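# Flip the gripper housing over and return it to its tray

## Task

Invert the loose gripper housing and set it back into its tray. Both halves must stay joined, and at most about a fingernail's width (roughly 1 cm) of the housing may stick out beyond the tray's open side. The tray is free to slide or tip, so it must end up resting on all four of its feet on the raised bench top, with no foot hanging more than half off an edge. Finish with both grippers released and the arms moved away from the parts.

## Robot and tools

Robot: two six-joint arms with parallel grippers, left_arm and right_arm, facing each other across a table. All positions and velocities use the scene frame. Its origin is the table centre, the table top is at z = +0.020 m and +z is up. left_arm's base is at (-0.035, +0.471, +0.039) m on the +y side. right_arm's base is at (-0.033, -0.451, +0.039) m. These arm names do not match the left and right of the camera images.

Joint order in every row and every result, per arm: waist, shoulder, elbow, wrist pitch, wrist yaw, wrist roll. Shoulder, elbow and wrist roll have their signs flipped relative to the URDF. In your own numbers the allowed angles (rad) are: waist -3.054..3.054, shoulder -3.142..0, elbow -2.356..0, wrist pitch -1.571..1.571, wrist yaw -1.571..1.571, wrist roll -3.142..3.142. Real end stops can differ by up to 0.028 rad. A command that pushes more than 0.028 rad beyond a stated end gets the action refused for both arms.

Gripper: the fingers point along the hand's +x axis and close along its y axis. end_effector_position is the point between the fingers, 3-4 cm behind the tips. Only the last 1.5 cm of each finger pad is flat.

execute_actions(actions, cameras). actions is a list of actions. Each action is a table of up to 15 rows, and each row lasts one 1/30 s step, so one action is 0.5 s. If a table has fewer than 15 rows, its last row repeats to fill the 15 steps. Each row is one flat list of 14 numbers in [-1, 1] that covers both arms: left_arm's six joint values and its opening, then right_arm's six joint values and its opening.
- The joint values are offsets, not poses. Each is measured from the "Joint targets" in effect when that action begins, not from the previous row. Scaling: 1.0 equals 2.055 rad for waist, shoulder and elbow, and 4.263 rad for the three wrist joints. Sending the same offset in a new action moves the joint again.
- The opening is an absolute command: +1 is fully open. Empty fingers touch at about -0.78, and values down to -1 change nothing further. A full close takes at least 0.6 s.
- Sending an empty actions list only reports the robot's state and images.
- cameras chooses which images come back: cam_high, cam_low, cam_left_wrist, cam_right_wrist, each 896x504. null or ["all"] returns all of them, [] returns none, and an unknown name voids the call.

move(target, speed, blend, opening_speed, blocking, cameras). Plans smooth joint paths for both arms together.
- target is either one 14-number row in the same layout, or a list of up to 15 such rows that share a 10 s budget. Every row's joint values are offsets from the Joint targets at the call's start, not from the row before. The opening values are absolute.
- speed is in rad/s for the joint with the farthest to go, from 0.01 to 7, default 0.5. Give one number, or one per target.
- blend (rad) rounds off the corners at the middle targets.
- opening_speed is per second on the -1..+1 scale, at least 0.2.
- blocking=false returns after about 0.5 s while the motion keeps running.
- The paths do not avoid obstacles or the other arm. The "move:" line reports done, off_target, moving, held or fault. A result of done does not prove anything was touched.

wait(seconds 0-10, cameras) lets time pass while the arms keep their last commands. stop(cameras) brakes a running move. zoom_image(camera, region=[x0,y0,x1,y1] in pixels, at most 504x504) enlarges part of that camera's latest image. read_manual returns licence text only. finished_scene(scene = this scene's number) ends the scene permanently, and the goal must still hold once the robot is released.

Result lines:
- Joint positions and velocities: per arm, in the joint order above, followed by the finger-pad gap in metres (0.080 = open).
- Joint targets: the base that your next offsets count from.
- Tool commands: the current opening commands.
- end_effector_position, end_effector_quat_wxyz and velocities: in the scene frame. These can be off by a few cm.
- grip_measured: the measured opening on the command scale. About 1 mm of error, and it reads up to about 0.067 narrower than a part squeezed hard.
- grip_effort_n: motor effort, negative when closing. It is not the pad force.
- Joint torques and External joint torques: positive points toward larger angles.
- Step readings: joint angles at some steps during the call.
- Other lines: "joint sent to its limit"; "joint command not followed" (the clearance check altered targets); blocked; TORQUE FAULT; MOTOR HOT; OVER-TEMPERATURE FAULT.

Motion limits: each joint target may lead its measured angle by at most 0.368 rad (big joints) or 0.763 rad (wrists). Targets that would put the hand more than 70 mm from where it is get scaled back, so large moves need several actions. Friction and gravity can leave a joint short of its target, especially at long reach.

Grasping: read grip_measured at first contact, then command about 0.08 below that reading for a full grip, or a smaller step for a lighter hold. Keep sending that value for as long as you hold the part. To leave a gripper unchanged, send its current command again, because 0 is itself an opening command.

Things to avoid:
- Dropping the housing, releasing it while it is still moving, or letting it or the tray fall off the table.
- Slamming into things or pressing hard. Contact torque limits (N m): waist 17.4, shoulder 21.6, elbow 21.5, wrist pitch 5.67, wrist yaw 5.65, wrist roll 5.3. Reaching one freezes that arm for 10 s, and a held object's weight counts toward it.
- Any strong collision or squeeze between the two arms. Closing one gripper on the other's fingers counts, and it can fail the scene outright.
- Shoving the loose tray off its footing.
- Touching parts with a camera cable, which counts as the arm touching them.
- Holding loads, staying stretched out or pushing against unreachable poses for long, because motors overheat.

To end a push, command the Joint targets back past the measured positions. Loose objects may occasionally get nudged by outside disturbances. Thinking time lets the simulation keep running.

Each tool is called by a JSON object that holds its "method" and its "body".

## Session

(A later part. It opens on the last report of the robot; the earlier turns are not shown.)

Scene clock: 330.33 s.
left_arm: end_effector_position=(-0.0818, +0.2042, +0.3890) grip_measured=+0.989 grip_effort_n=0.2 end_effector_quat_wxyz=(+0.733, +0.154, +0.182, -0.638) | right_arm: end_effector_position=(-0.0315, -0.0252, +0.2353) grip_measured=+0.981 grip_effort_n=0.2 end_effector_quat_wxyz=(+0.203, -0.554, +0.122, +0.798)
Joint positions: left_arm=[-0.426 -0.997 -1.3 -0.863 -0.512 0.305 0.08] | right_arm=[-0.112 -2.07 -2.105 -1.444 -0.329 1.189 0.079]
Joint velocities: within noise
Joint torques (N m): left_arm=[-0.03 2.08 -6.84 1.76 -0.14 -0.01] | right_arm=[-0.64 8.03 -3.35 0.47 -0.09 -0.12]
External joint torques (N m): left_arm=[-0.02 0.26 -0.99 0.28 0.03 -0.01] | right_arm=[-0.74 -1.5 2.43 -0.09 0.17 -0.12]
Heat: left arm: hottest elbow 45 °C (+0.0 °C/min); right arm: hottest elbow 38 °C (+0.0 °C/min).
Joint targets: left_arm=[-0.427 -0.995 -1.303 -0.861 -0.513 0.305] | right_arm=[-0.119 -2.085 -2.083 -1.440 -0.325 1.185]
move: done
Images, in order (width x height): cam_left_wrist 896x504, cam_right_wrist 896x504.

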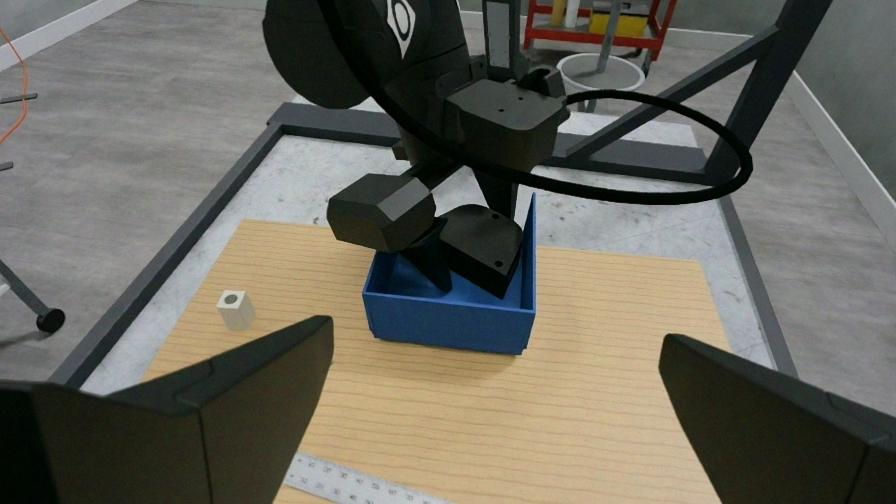

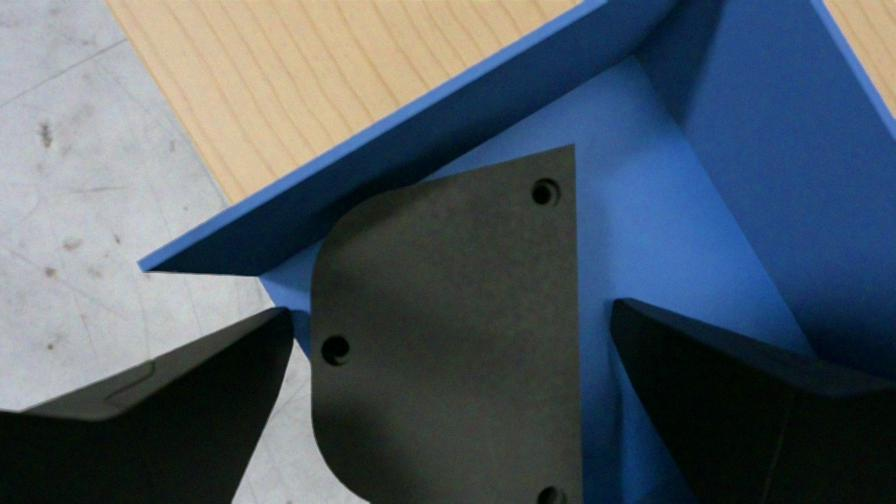

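{"method": "move", "body": {"target": [0,0,0,0,0,0,0.989,0,-0.0062,-0.0272,-0.0102,0,0,1], "speed": 0.1, "cameras": []}}

{"method": "move", "body": {"target": [0,0,0,0,0,0,0.989,0,0,0,0,0,0,0.4], "opening_speed": 0.25}}

Scene clock: 338.47 s.
left_arm: end_effector_position=(-0.0818, +0.2042, +0.3890) grip_measured=+0.989 grip_effort_n=0.2 end_effector_quat_wxyz=(+0.733, +0.154, +0.182, -0.638) | right_arm: end_effector_position=(-0.0318, -0.0279, +0.2385) grip_measured=+0.981 grip_effort_n=0.2 end_effector_quat_wxyz=(+0.199, -0.555, +0.129, +0.797)
Joint positions: left_arm=[-0.426 -0.997 -1.3 -0.863 -0.512 0.305 0.08] | right_arm=[-0.112 -2.079 -2.133 -1.48 -0.329 1.189 0.079]
Joint velocities: within noise
Joint torques (N m): left_arm=[-0.02 2.08 -6.85 1.75 -0.14 -0.01] | right_arm=[-0.59 7.61 -6.23 -0.03 -0.05 -0.11]
External joint torques (N m): left_arm=[-0.02 0.21 -0.95 0.26 0.03 -0.01] | right_arm=[-0.68 -1.84 -0.55 -0.56 0.2 -0.11]
Heat: left arm: hottest elbow 45 °C (+0.0 °C/min); right arm: hottest elbow 37 °C (-1.0 °C/min).
Joint targets: left_arm=[-0.427 -0.995 -1.303 -0.861 -0.513 0.305] | right_arm=[-0.119 -2.098 -2.139 -1.484 -0.325 1.185]
move: done
No camera images: "cameras" was empty.

Scene clock: 341.13 s.
left_arm: end_effector_position=(-0.0818, +0.2042, +0.3890) grip_measured=+0.989 grip_effort_n=0.2 end_effector_quat_wxyz=(+0.733, +0.154, +0.182, -0.638) | right_arm: end_effector_position=(-0.0296, -0.0280, +0.2384) grip_measured=+0.404 grip_effort_n=-17.0 end_effector_quat_wxyz=(+0.201, -0.555, +0.131, +0.797)
Joint positions: left_arm=[-0.426 -0.997 -1.3 -0.863 -0.512 0.305 0.08] | right_arm=[-0.117 -2.079 -2.134 -1.48 -0.328 1.189 0.053]
Joint velocities: within noise
Joint torques (N m): left_arm=[-0.01 2.08 -6.82 1.75 -0.14 -0.01] | right_arm=[-0.08 7.68 -6.25 -0.04 -0.09 -0.12]
External joint torques (N m): left_arm=[-0.01 0.19 -0.94 0.26 0.03 -0.01] | right_arm=[-0.22 -1.84 -0.52 -0.59 0.17 -0.12]
Heat: left arm: hottest elbow 45 °C (+0.0 °C/min); right arm: hottest elbow 37 °C (-1.0 °C/min).
Joint targets: left_arm=[-0.427 -0.995 -1.303 -0.861 -0.513 0.305] | right_arm=[-0.119 -2.098 -2.139 -1.484 -0.325 1.186]
move: done

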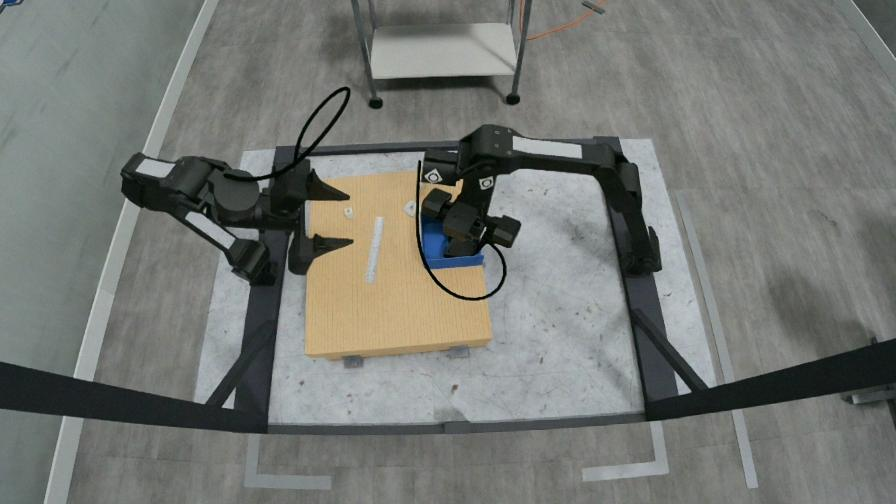

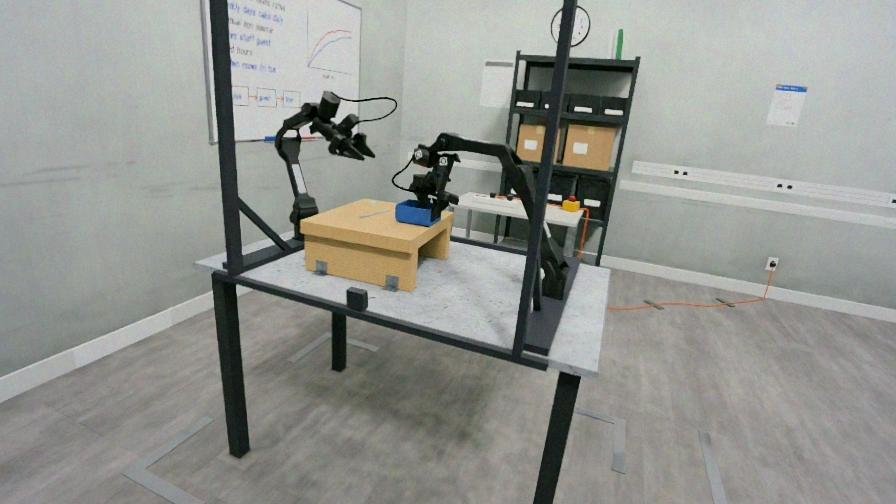

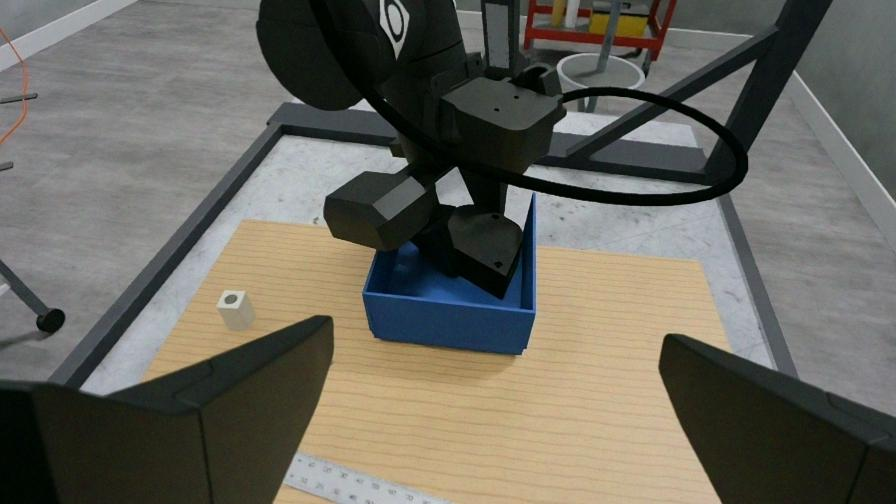

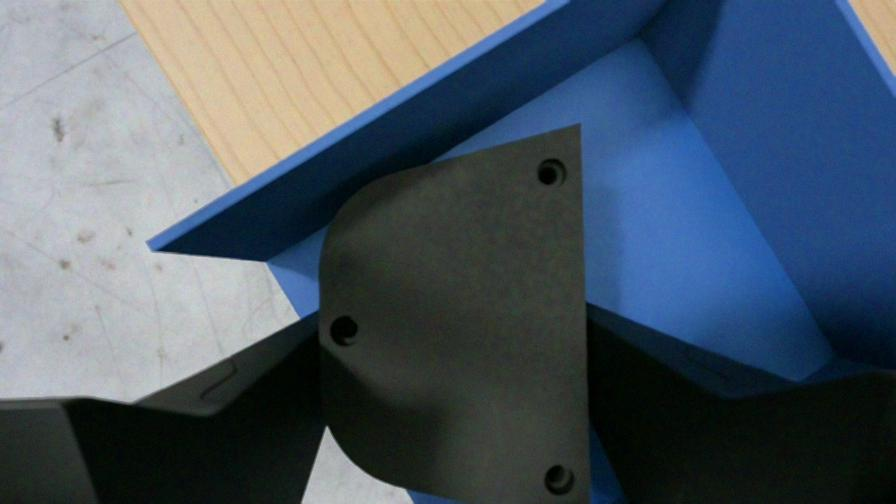

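{"method": "move", "body": {"target": [0,0,0,0,0,0,0.989,0,0,0,0,0,0,0.2], "opening_speed": 0.25, "cameras": ["cam_right_wrist","cam_left_wrist"]}}

{"method": "zoom_image", "body": {"camera": "cam_left_wrist", "region": [350, 160, 570, 370]}}

Scene clock: 345.07 s.
left_arm: end_effector_position=(-0.0818, +0.2042, +0.3890) grip_measured=+0.989 grip_effort_n=0.2 end_effector_quat_wxyz=(+0.733, +0.154, +0.182, -0.638) | right_arm: end_effector_position=(-0.0296, -0.0280, +0.2385) grip_measured=+0.318 grip_effort_n=-83.5 end_effector_quat_wxyz=(+0.201, -0.555, +0.131, +0.797)
Joint positions: left_arm=[-0.426 -0.997 -1.3 -0.863 -0.512 0.305 0.08] | right_arm=[-0.117 -2.079 -2.134 -1.481 -0.328 1.188 0.049]
Joint velocities: within noise
Joint torques (N m): left_arm=[-0.03 2.07 -6.85 1.75 -0.13 -0.02] | right_arm=[-0.15 7.5 -6.29 0.01 -0.14 -0.09]
External joint torques (N m): left_arm=[-0.02 0.15 -0.93 0.26 0.04 -0.02] | right_arm=[-0.25 -2.03 -0.55 -0.54 0.12 -0.09]
Heat: left arm: hottest elbow 45 °C (+0.0 °C/min); right arm: hottest elbow 37 °C (-1.0 °C/min).
Joint targets: left_arm=[-0.427 -0.995 -1.303 -0.861 -0.513 0.305] | right_arm=[-0.119 -2.098 -2.139 -1.484 -0.325 1.185]
move: done
Images, in order (width x height): cam_left_wrist 896x504, cam_right_wrist 896x504.

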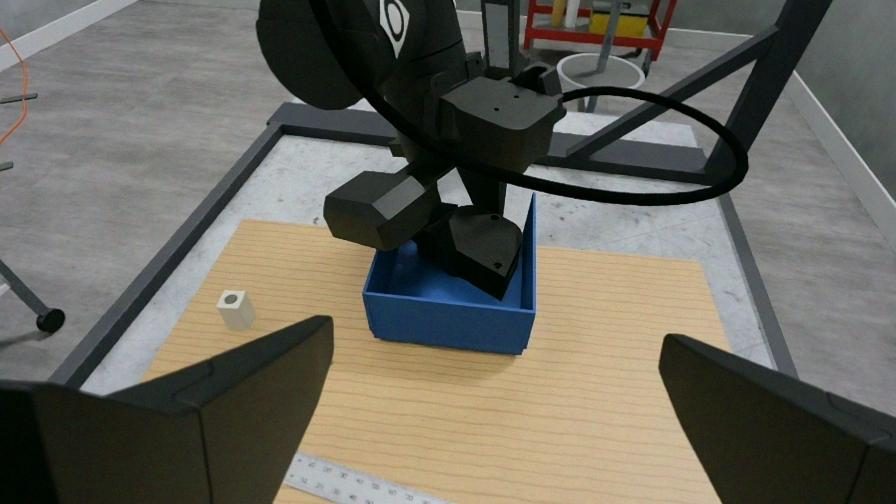

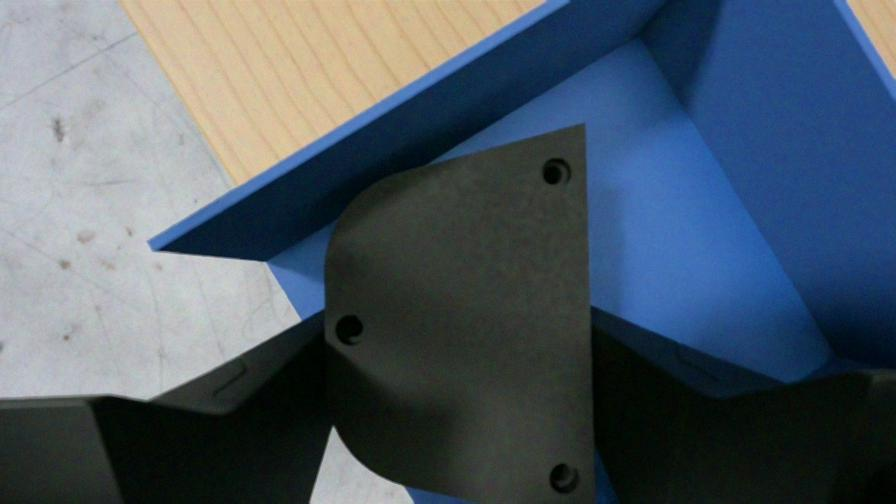

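Scaled by 2.291 from the camera's 896x504 image, which has a finer 1280x720 frame.

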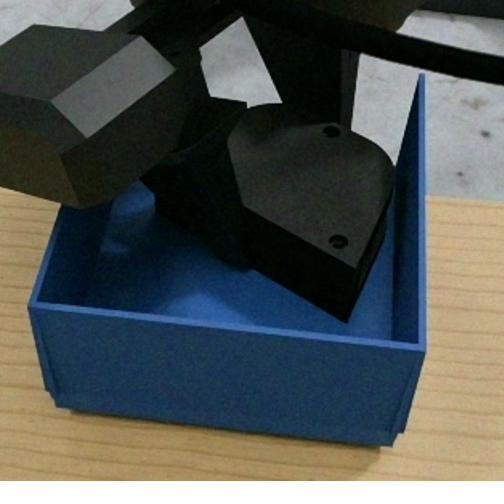

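{"method": "move", "body": {"target": [0,0,0,0,0,0,0.989,-0.0035,0.0443,0.0304,-0.0072,-0.0002,0.0019,0.2], "speed": 0.08, "cameras": ["cam_right_wrist","cam_left_wrist"]}}

{"method": "zoom_image", "body": {"camera": "cam_left_wrist", "region": [350, 160, 570, 370]}}

Scene clock: 375.03 s.
left_arm: end_effector_position=(-0.0818, +0.2042, +0.3890) grip_measured=+0.989 grip_effort_n=0.2 end_effector_quat_wxyz=(+0.733, +0.154, +0.182, -0.638) | right_arm: end_effector_position=(-0.0295, -0.0469, +0.2468) grip_measured=+0.318 grip_effort_n=-83.5 end_effector_quat_wxyz=(+0.196, -0.556, +0.141, +0.795)
Joint positions: left_arm=[-0.426 -0.997 -1.3 -0.863 -0.512 0.305 0.08] | right_arm=[-0.123 -2.022 -2.085 -1.513 -0.328 1.19 0.049]
Joint velocities: within noise
Joint torques (N m): left_arm=[-0.06 2.06 -6.86 1.75 -0.13 -0.01] | right_arm=[-0.27 10.48 -4.67 0.04 -0.14 0.12]
External joint torques (N m): left_arm=[-0.06 0.12 -0.91 0.26 0.04 -0.01] | right_arm=[-0.3 1.37 1.02 -0.46 0.12 0.12]
Heat: left arm: hottest elbow 45 °C (+0.0 °C/min); right arm: hottest elbow 38 °C (+1.0 °C/min).
Joint targets: left_arm=[-0.427 -0.995 -1.303 -0.861 -0.513 0.305] | right_arm=[-0.126 -2.007 -2.077 -1.514 -0.326 1.194]
move: done
Images, in order (width x height): cam_left_wrist 896x504, cam_right_wrist 896x504.

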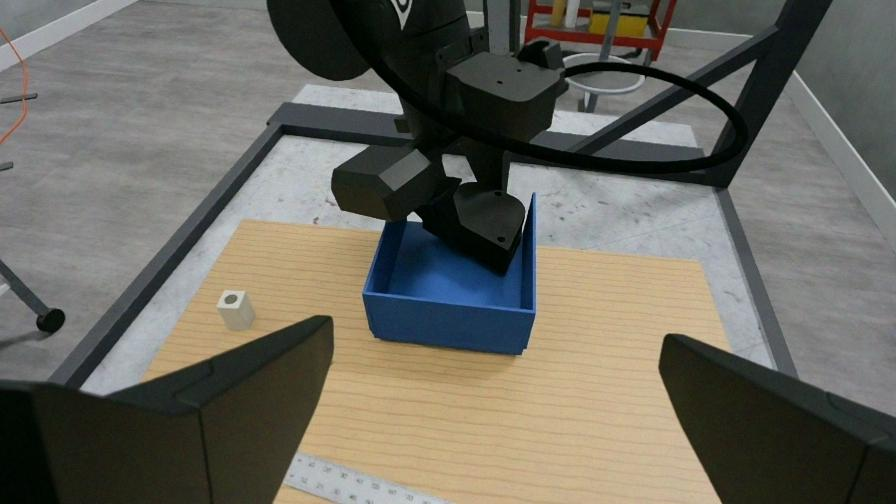

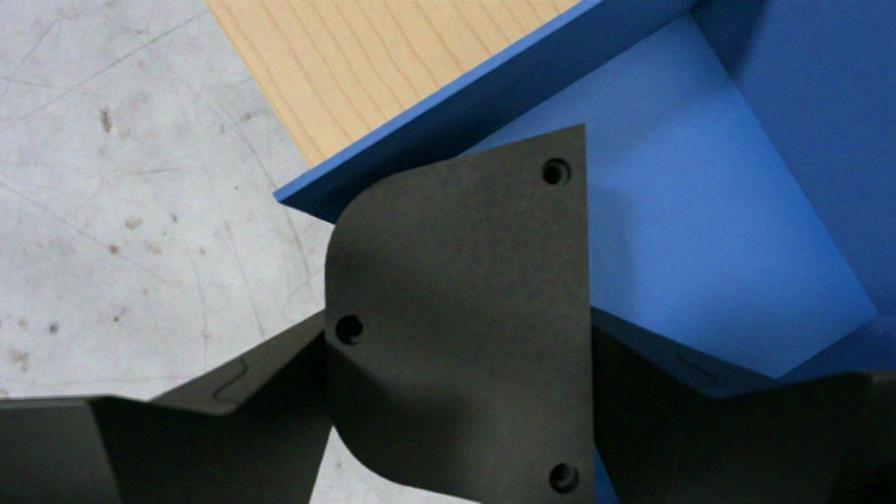

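Scaled by 2.291 from the camera's 896x504 image, which has a finer 1280x720 frame.

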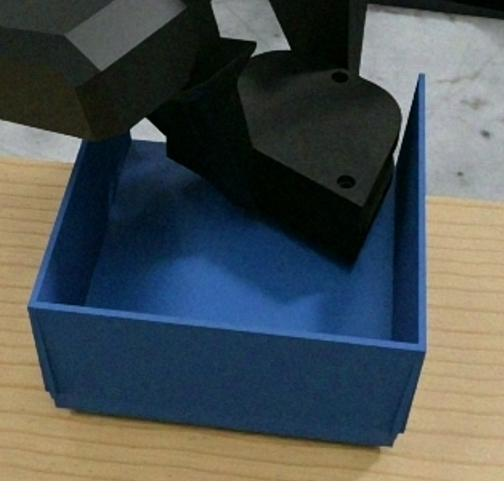

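{"method": "move", "body": {"target": [[0,0,0,0,0,0,0.989,0,0.1251,0.0764,0.0197,0,0,0.2],[0,0,0,0,0,0,0.989,0.0642,0.2594,0.1362,0.0518,0.0765,-0.2801,0.2]], "speed": 0.3}}

{"method": "zoom_image", "body": {"camera": "cam_left_wrist", "region": [300, 0, 640, 300]}}

Scene clock: 386.97 s.
left_arm: end_effector_position=(-0.0818, +0.2042, +0.3890) grip_measured=+0.989 grip_effort_n=0.2 end_effector_quat_wxyz=(+0.733, +0.154, +0.182, -0.638) | right_arm: end_effector_position=(-0.0326, -0.1177, +0.3584) grip_measured=+0.318 grip_effort_n=-83.5 end_effector_quat_wxyz=(+0.623, -0.333, +0.332, +0.625)
Joint positions: left_arm=[-0.426 -0.997 -1.3 -0.863 -0.512 0.305 0.08] | right_arm=[0.003 -1.486 -1.804 -1.297 -0.003 0.004 0.049]
Joint velocities: within noise
Joint torques (N m): left_arm=[-0.05 2.07 -6.85 1.75 -0.14 -0.01] | right_arm=[0.27 6.63 -4.77 1.06 0.16 -0.15]
External joint torques (N m): left_arm=[-0.04 0.15 -0.91 0.25 0.03 -0.01] | right_arm=[0.22 1.43 1.04 -0.16 0.17 -0.15]
Heat: left arm: hottest elbow 45 °C (+0.0 °C/min); right arm: hottest elbow 37 °C (-1.0 °C/min).
Joint targets: left_arm=[-0.427 -0.995 -1.303 -0.861 -0.513 0.305] | right_arm=[0.006 -1.474 -1.797 -1.294 0.000 0.000]
move: done

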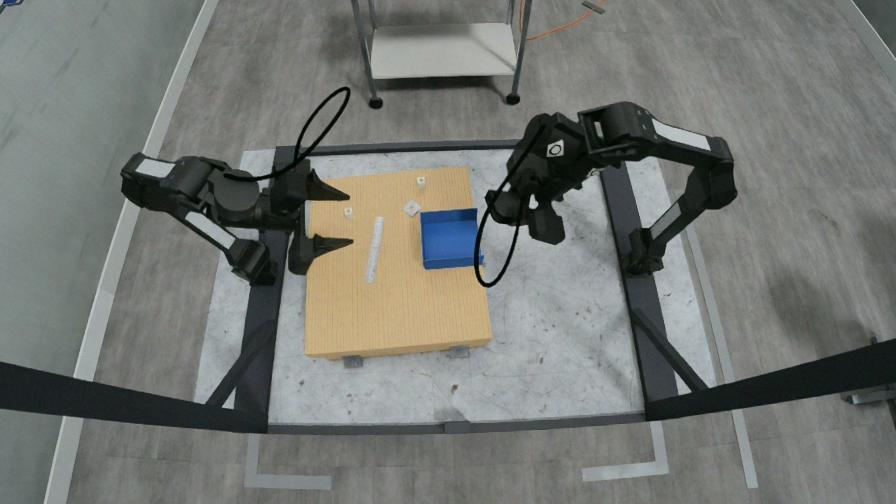

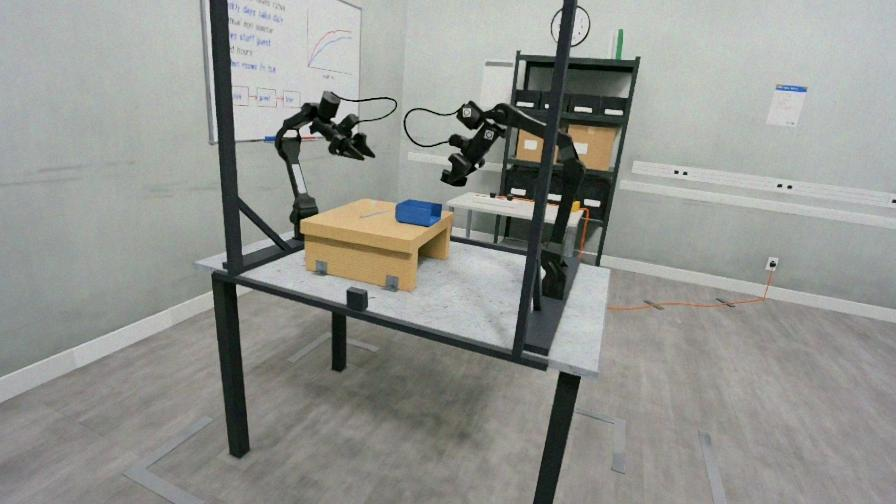

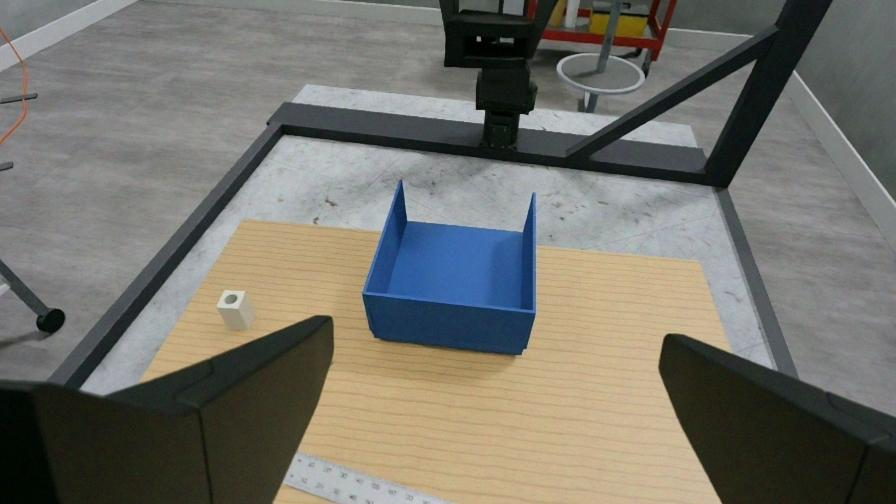

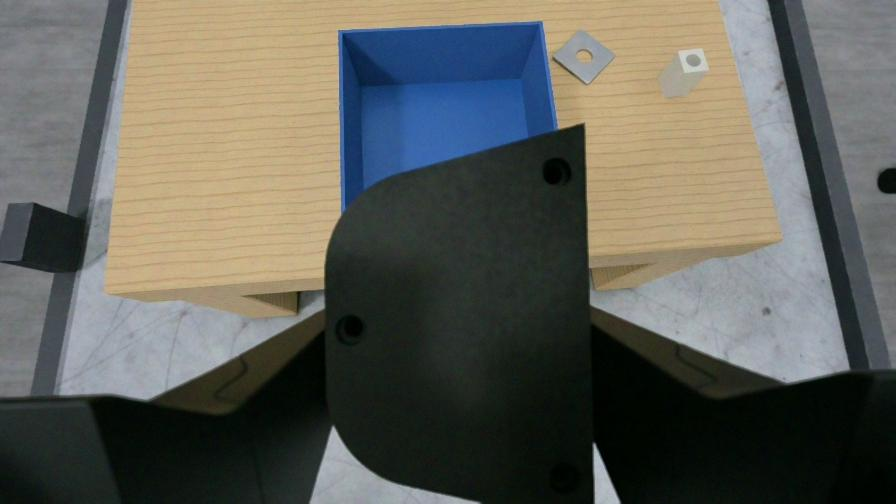

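Scaled by 1.482 from the camera's 896x504 image, which has a finer 1280x720 frame.

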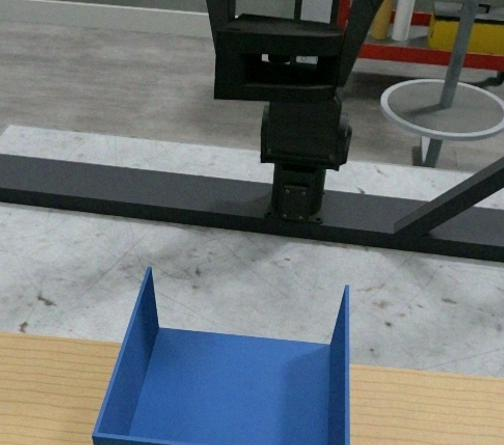

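{"method": "move", "body": {"target": [0.2214,-0.2034,0.0329,0.1871,0.1203,0.2970,0.5,0,0,0,0,0,0,0.2], "speed": 0.6}}

{"method": "zoom_image", "body": {"camera": "cam_left_wrist", "region": [200, 0, 700, 504]}}

{"method": "zoom_image", "body": {"camera": "cam_low", "region": [380, 100, 520, 220]}}

Scene clock: 402.23 s.
left_arm: end_effector_position=(-0.0330, +0.0306, +0.3707) grip_measured=+0.503 grip_effort_n=-14.7 end_effector_quat_wxyz=(+0.557, -0.438, +0.553, -0.437) | right_arm: end_effector_position=(-0.0326, -0.1177, +0.3584) grip_measured=+0.318 grip_effort_n=-83.5 end_effector_quat_wxyz=(+0.623, -0.333, +0.332, +0.625)
Joint positions: left_arm=[0.026 -1.407 -1.241 -0.069 -0.002 1.568 0.058] | right_arm=[0.003 -1.486 -1.804 -1.297 -0.003 0.004 0.049]
Joint velocities: within noise
Joint torques (N m): left_arm=[0.2 4.9 -6.81 2.16 0.11 0.02] | right_arm=[0.37 6.47 -4.88 1.06 0.12 -0.15]
External joint torques (N m): left_arm=[0.22 -0.64 -0.04 0.53 0.12 0.07] | right_arm=[0.34 1.27 0.96 -0.18 0.13 -0.15]
Heat: left arm: hottest elbow 45 °C (+0.0 °C/min); right arm: hottest elbow 37 °C (+0.0 °C/min).
Joint targets: left_arm=[0.029 -1.413 -1.235 -0.064 0.000 1.571] | right_arm=[0.006 -1.474 -1.797 -1.294 0.000 0.000]
move: done

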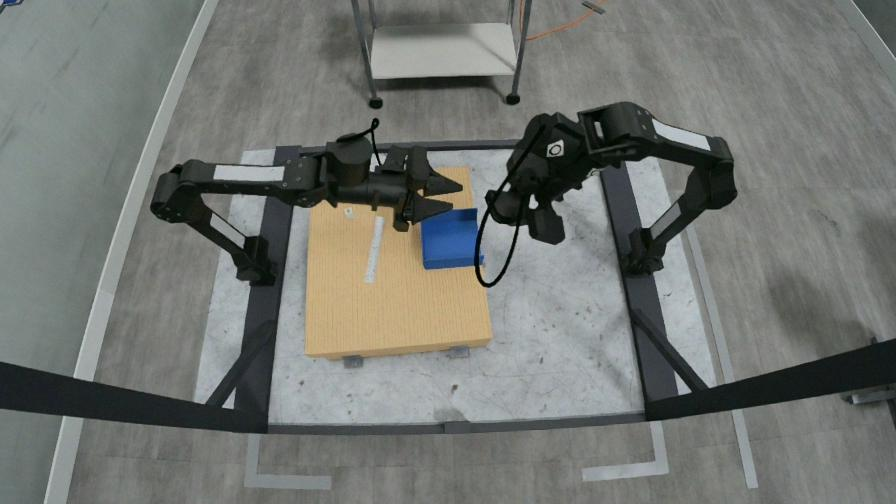

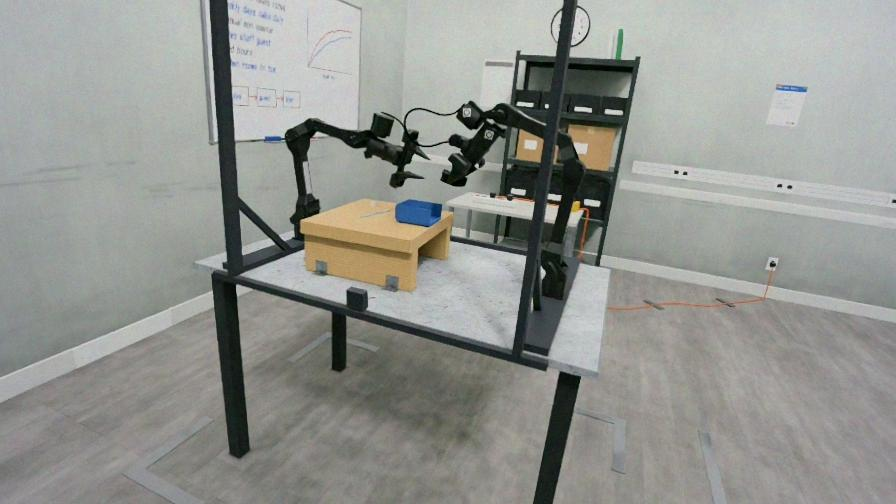

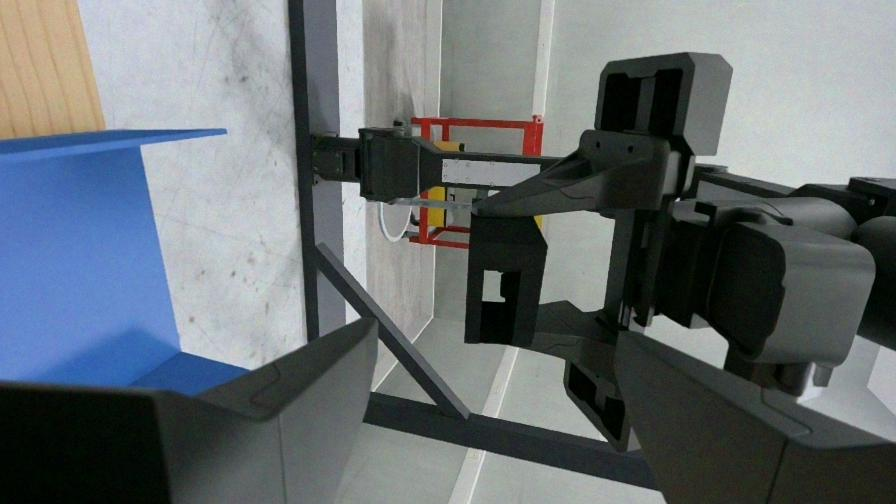

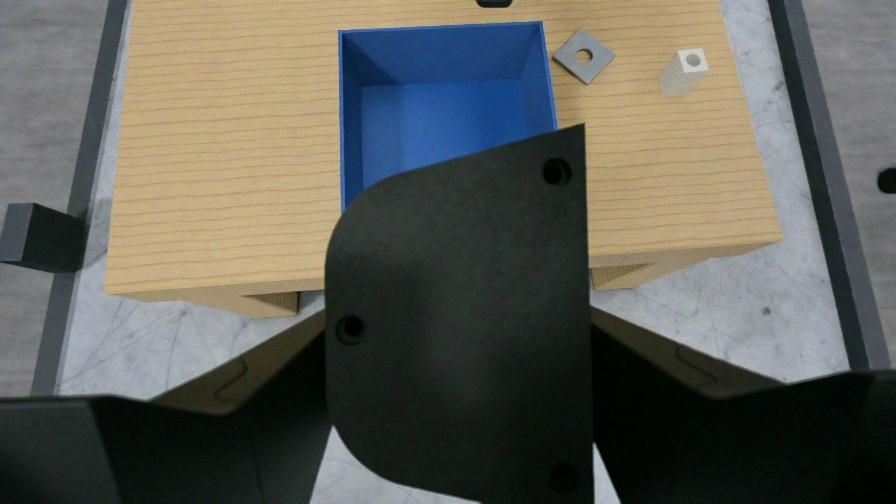

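Scaled by 1.000.

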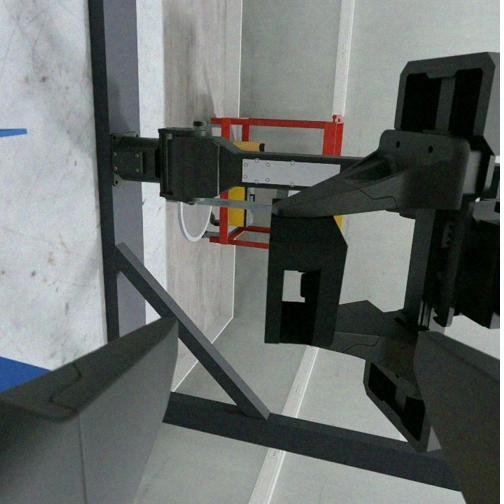

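Scaled by 3.600 from the camera's 896x504 image, which has a finer 1280x720 frame.

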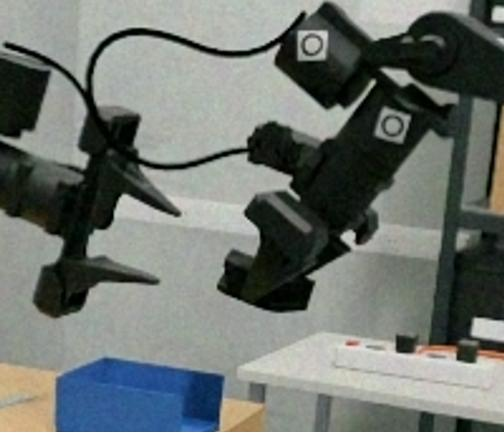

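{"method": "move", "body": {"target": [-0.0083,-0.0641,-0.0516,0.0063,0,0,0.5,0,0,0,0,0,0,0.2], "speed": 0.15, "cameras": ["cam_left_wrist","cam_low","cam_high"]}}

{"method": "zoom_image", "body": {"camera": "cam_low", "region": [400, 120, 490, 200]}}

{"method": "zoom_image", "body": {"camera": "cam_left_wrist", "region": [300, 50, 700, 450]}}

Scene clock: 428.10 s.
left_arm: end_effector_position=(-0.0384, -0.0031, +0.3596) grip_measured=+0.503 grip_effort_n=-14.7 end_effector_quat_wxyz=(+0.558, -0.431, +0.559, -0.436) | right_arm: end_effector_position=(-0.0326, -0.1177, +0.3584) grip_measured=+0.318 grip_effort_n=-83.5 end_effector_quat_wxyz=(+0.623, -0.333, +0.332, +0.625)
Joint positions: left_arm=[0.014 -1.537 -1.327 -0.042 -0.002 1.568 0.058] | right_arm=[0.003 -1.486 -1.804 -1.297 -0.003 0.004 0.049]
Joint velocities: within noise
Joint torques (N m): left_arm=[-0.37 5.6 -9.27 2.15 0.09 0.04] | right_arm=[0.27 6.62 -4.84 1.06 0.17 -0.15]
External joint torques (N m): left_arm=[-0.36 -0.97 -2.44 0.51 0.11 0.09] | right_arm=[0.26 1.55 0.91 -0.17 0.17 -0.15]
Heat: left arm: hottest elbow 42 °C (-3.0 °C/min); right arm: hottest wrist pitch 37 °C (+3.0 °C/min).
Joint targets: left_arm=[0.011 -1.545 -1.341 -0.037 0.000 1.571] | right_arm=[0.006 -1.474 -1.797 -1.294 0.000 0.000]
move: done
Images, in order (width x height): cam_high 896x504, cam_low 896x504, cam_left_wrist 896x504.

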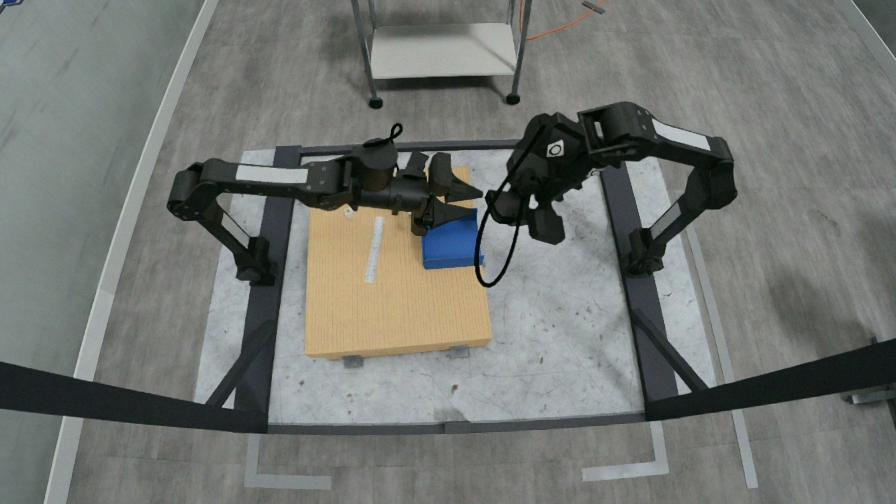

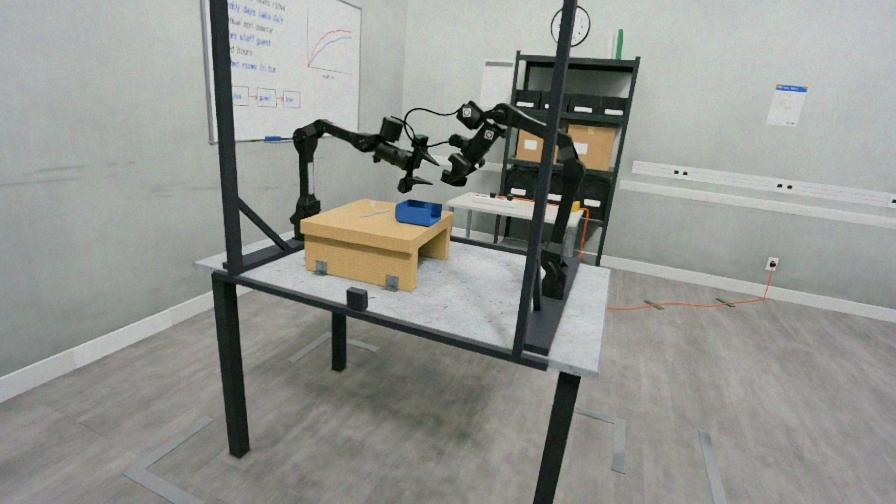

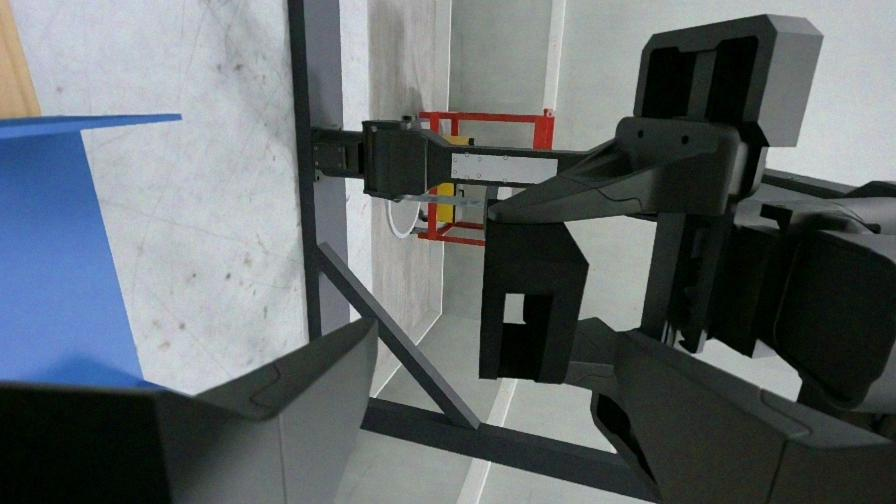

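Scaled by 5.600 from the camera's 896x504 image, which has a finer 1280x720 frame.

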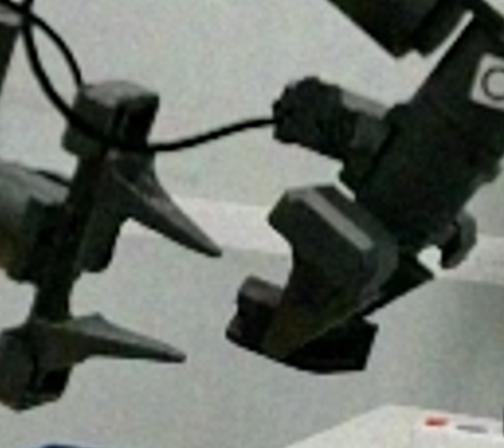

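Scaled by 1.260 from the camera's 896x504 image, which has a finer 1280x720 frame.

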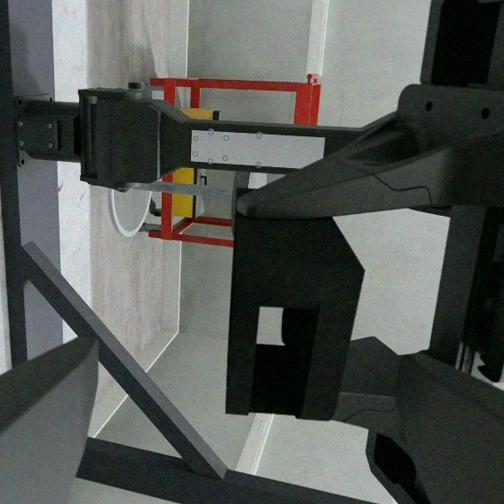

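{"method": "zoom_image", "body": {"camera": "cam_left_wrist", "region": [450, 170, 650, 400]}}

{"method": "zoom_image", "body": {"camera": "cam_right_wrist", "region": [290, 0, 640, 504]}}

Scaled by 2.191 from the camera's 896x504 image, which has a finer 1280x720 frame.

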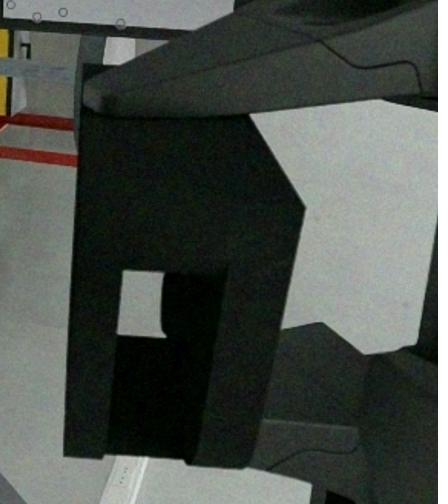

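This scene's latest camera images include none from cam_right_wrist. They are from: cam_high, cam_low, cam_left_wrist. cam_right_wrist's image comes with the result of a call that names it in "cameras".

{"method": "move", "body": {"target": [-0.0039,-0.0034,-0.0214,-0.0082,0,0,0.5,0,0,0,0,0,0,0.2], "speed": 0.15, "cameras": ["cam_left_wrist","cam_low","cam_right_wrist"]}}

{"method": "zoom_image", "body": {"camera": "cam_low", "region": [400, 120, 490, 200]}}

{"method": "zoom_image", "body": {"camera": "cam_left_wrist", "region": [430, 150, 650, 400]}}

{"method": "zoom_image", "body": {"camera": "cam_right_wrist", "region": [290, 0, 640, 504]}}

Scene clock: 464.30 s.
left_arm: end_effector_position=(-0.0422, -0.0048, +0.3711) grip_measured=+0.503 grip_effort_n=-14.7 end_effector_quat_wxyz=(+0.555, -0.431, +0.559, -0.440) | right_arm: end_effector_position=(-0.0326, -0.1177, +0.3584) grip_measured=+0.318 grip_effort_n=-83.5 end_effector_quat_wxyz=(+0.623, -0.333, +0.332, +0.625)
Joint positions: left_arm=[0.006 -1.543 -1.371 -0.071 -0.002 1.568 0.058] | right_arm=[0.003 -1.486 -1.804 -1.297 -0.003 0.004 0.049]
Joint velocities: within noise
Joint torques (N m): left_arm=[-0.37 5.6 -9.23 1.78 0.09 0.04] | right_arm=[0.5 6.43 -4.94 1.04 0.17 -0.13]
External joint torques (N m): left_arm=[-0.34 -1.03 -2.4 0.13 0.1 0.09] | right_arm=[0.48 1.23 0.9 -0.2 0.18 -0.13]
Heat: left arm: hottest elbow 51 °C (+6.1 °C/min); right arm: hottest wrist pitch 37 °C (+1.0 °C/min). Fold the left arm in close to its base, or ease its load, before you think long.
Joint targets: left_arm=[0.003 -1.552 -1.385 -0.072 0.000 1.571] | right_arm=[0.006 -1.474 -1.797 -1.294 0.000 0.000]
MOTOR HOT: the elbow of the left arm reports 51 °C; the controller stops that arm at 95 °C. To cool a motor, set the load down, stop pushing, or move to a pose that needs little force.
move: done
Images, in order (width x height): cam_low 896x504, cam_left_wrist 896x504, cam_right_wrist 896x504.

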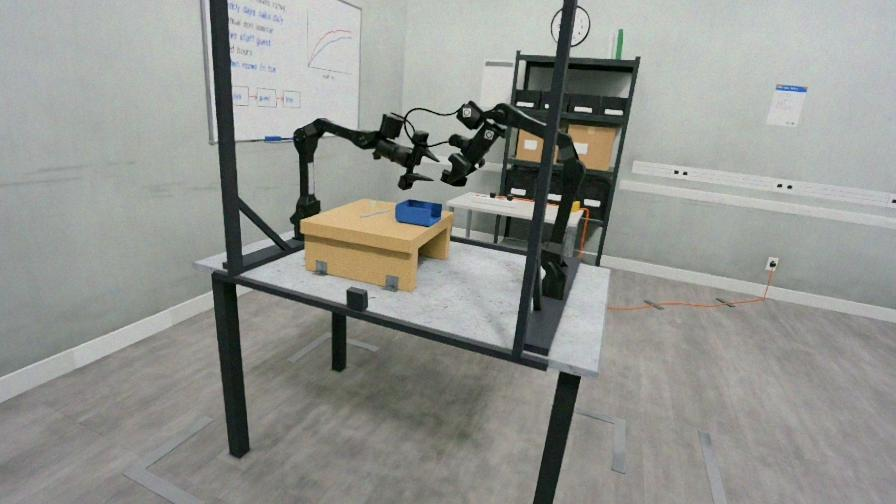

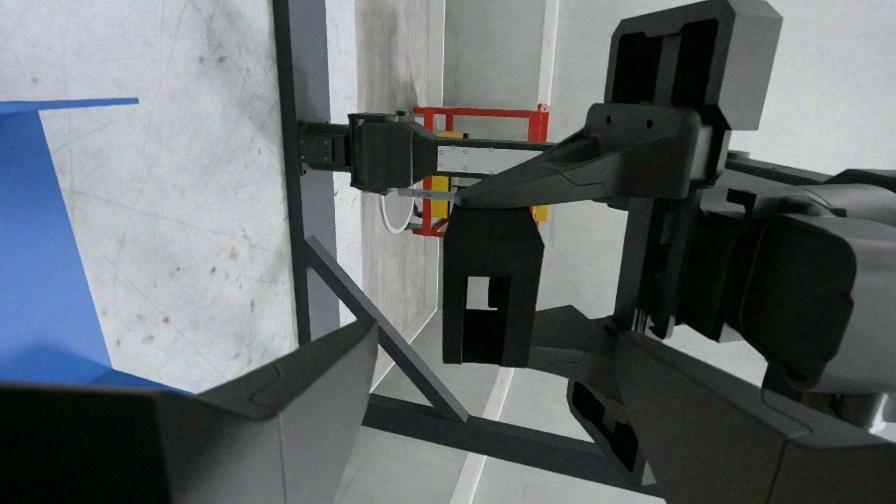

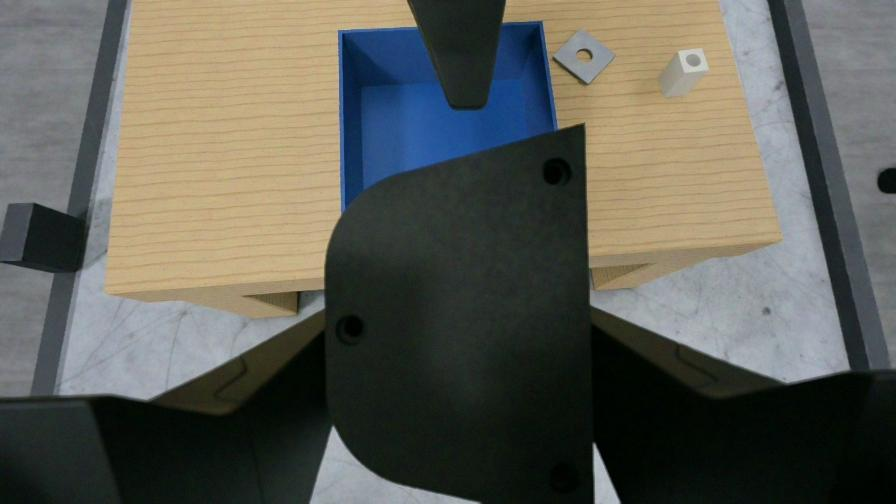

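Scaled by 5.600 from the camera's 896x504 image, which has a finer 1280x720 frame.

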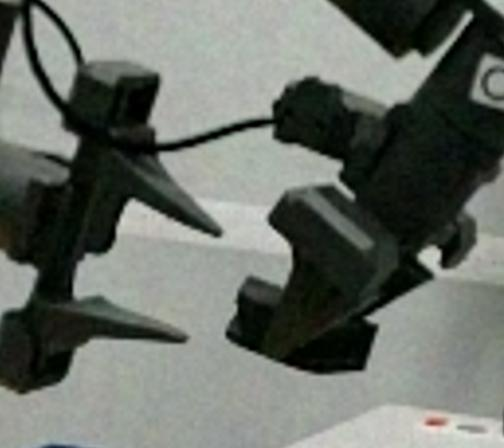

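Scaled by 2.016 from the camera's 896x504 image, which has a finer 1280x720 frame.

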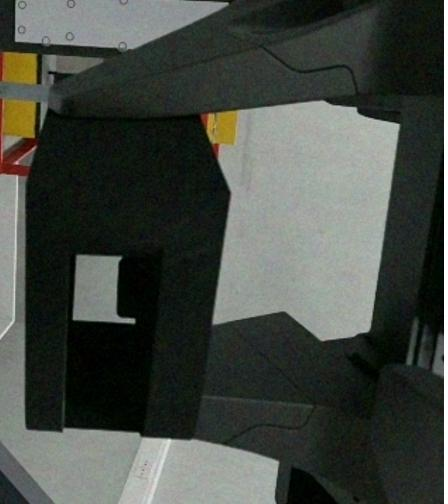

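Scaled by 1.000.

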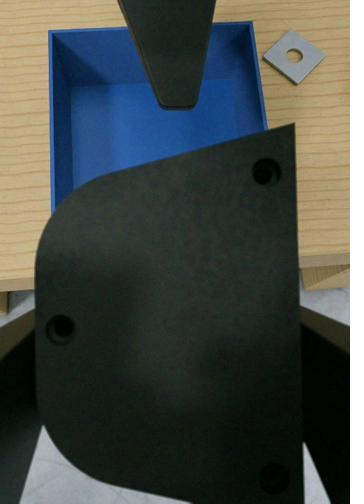

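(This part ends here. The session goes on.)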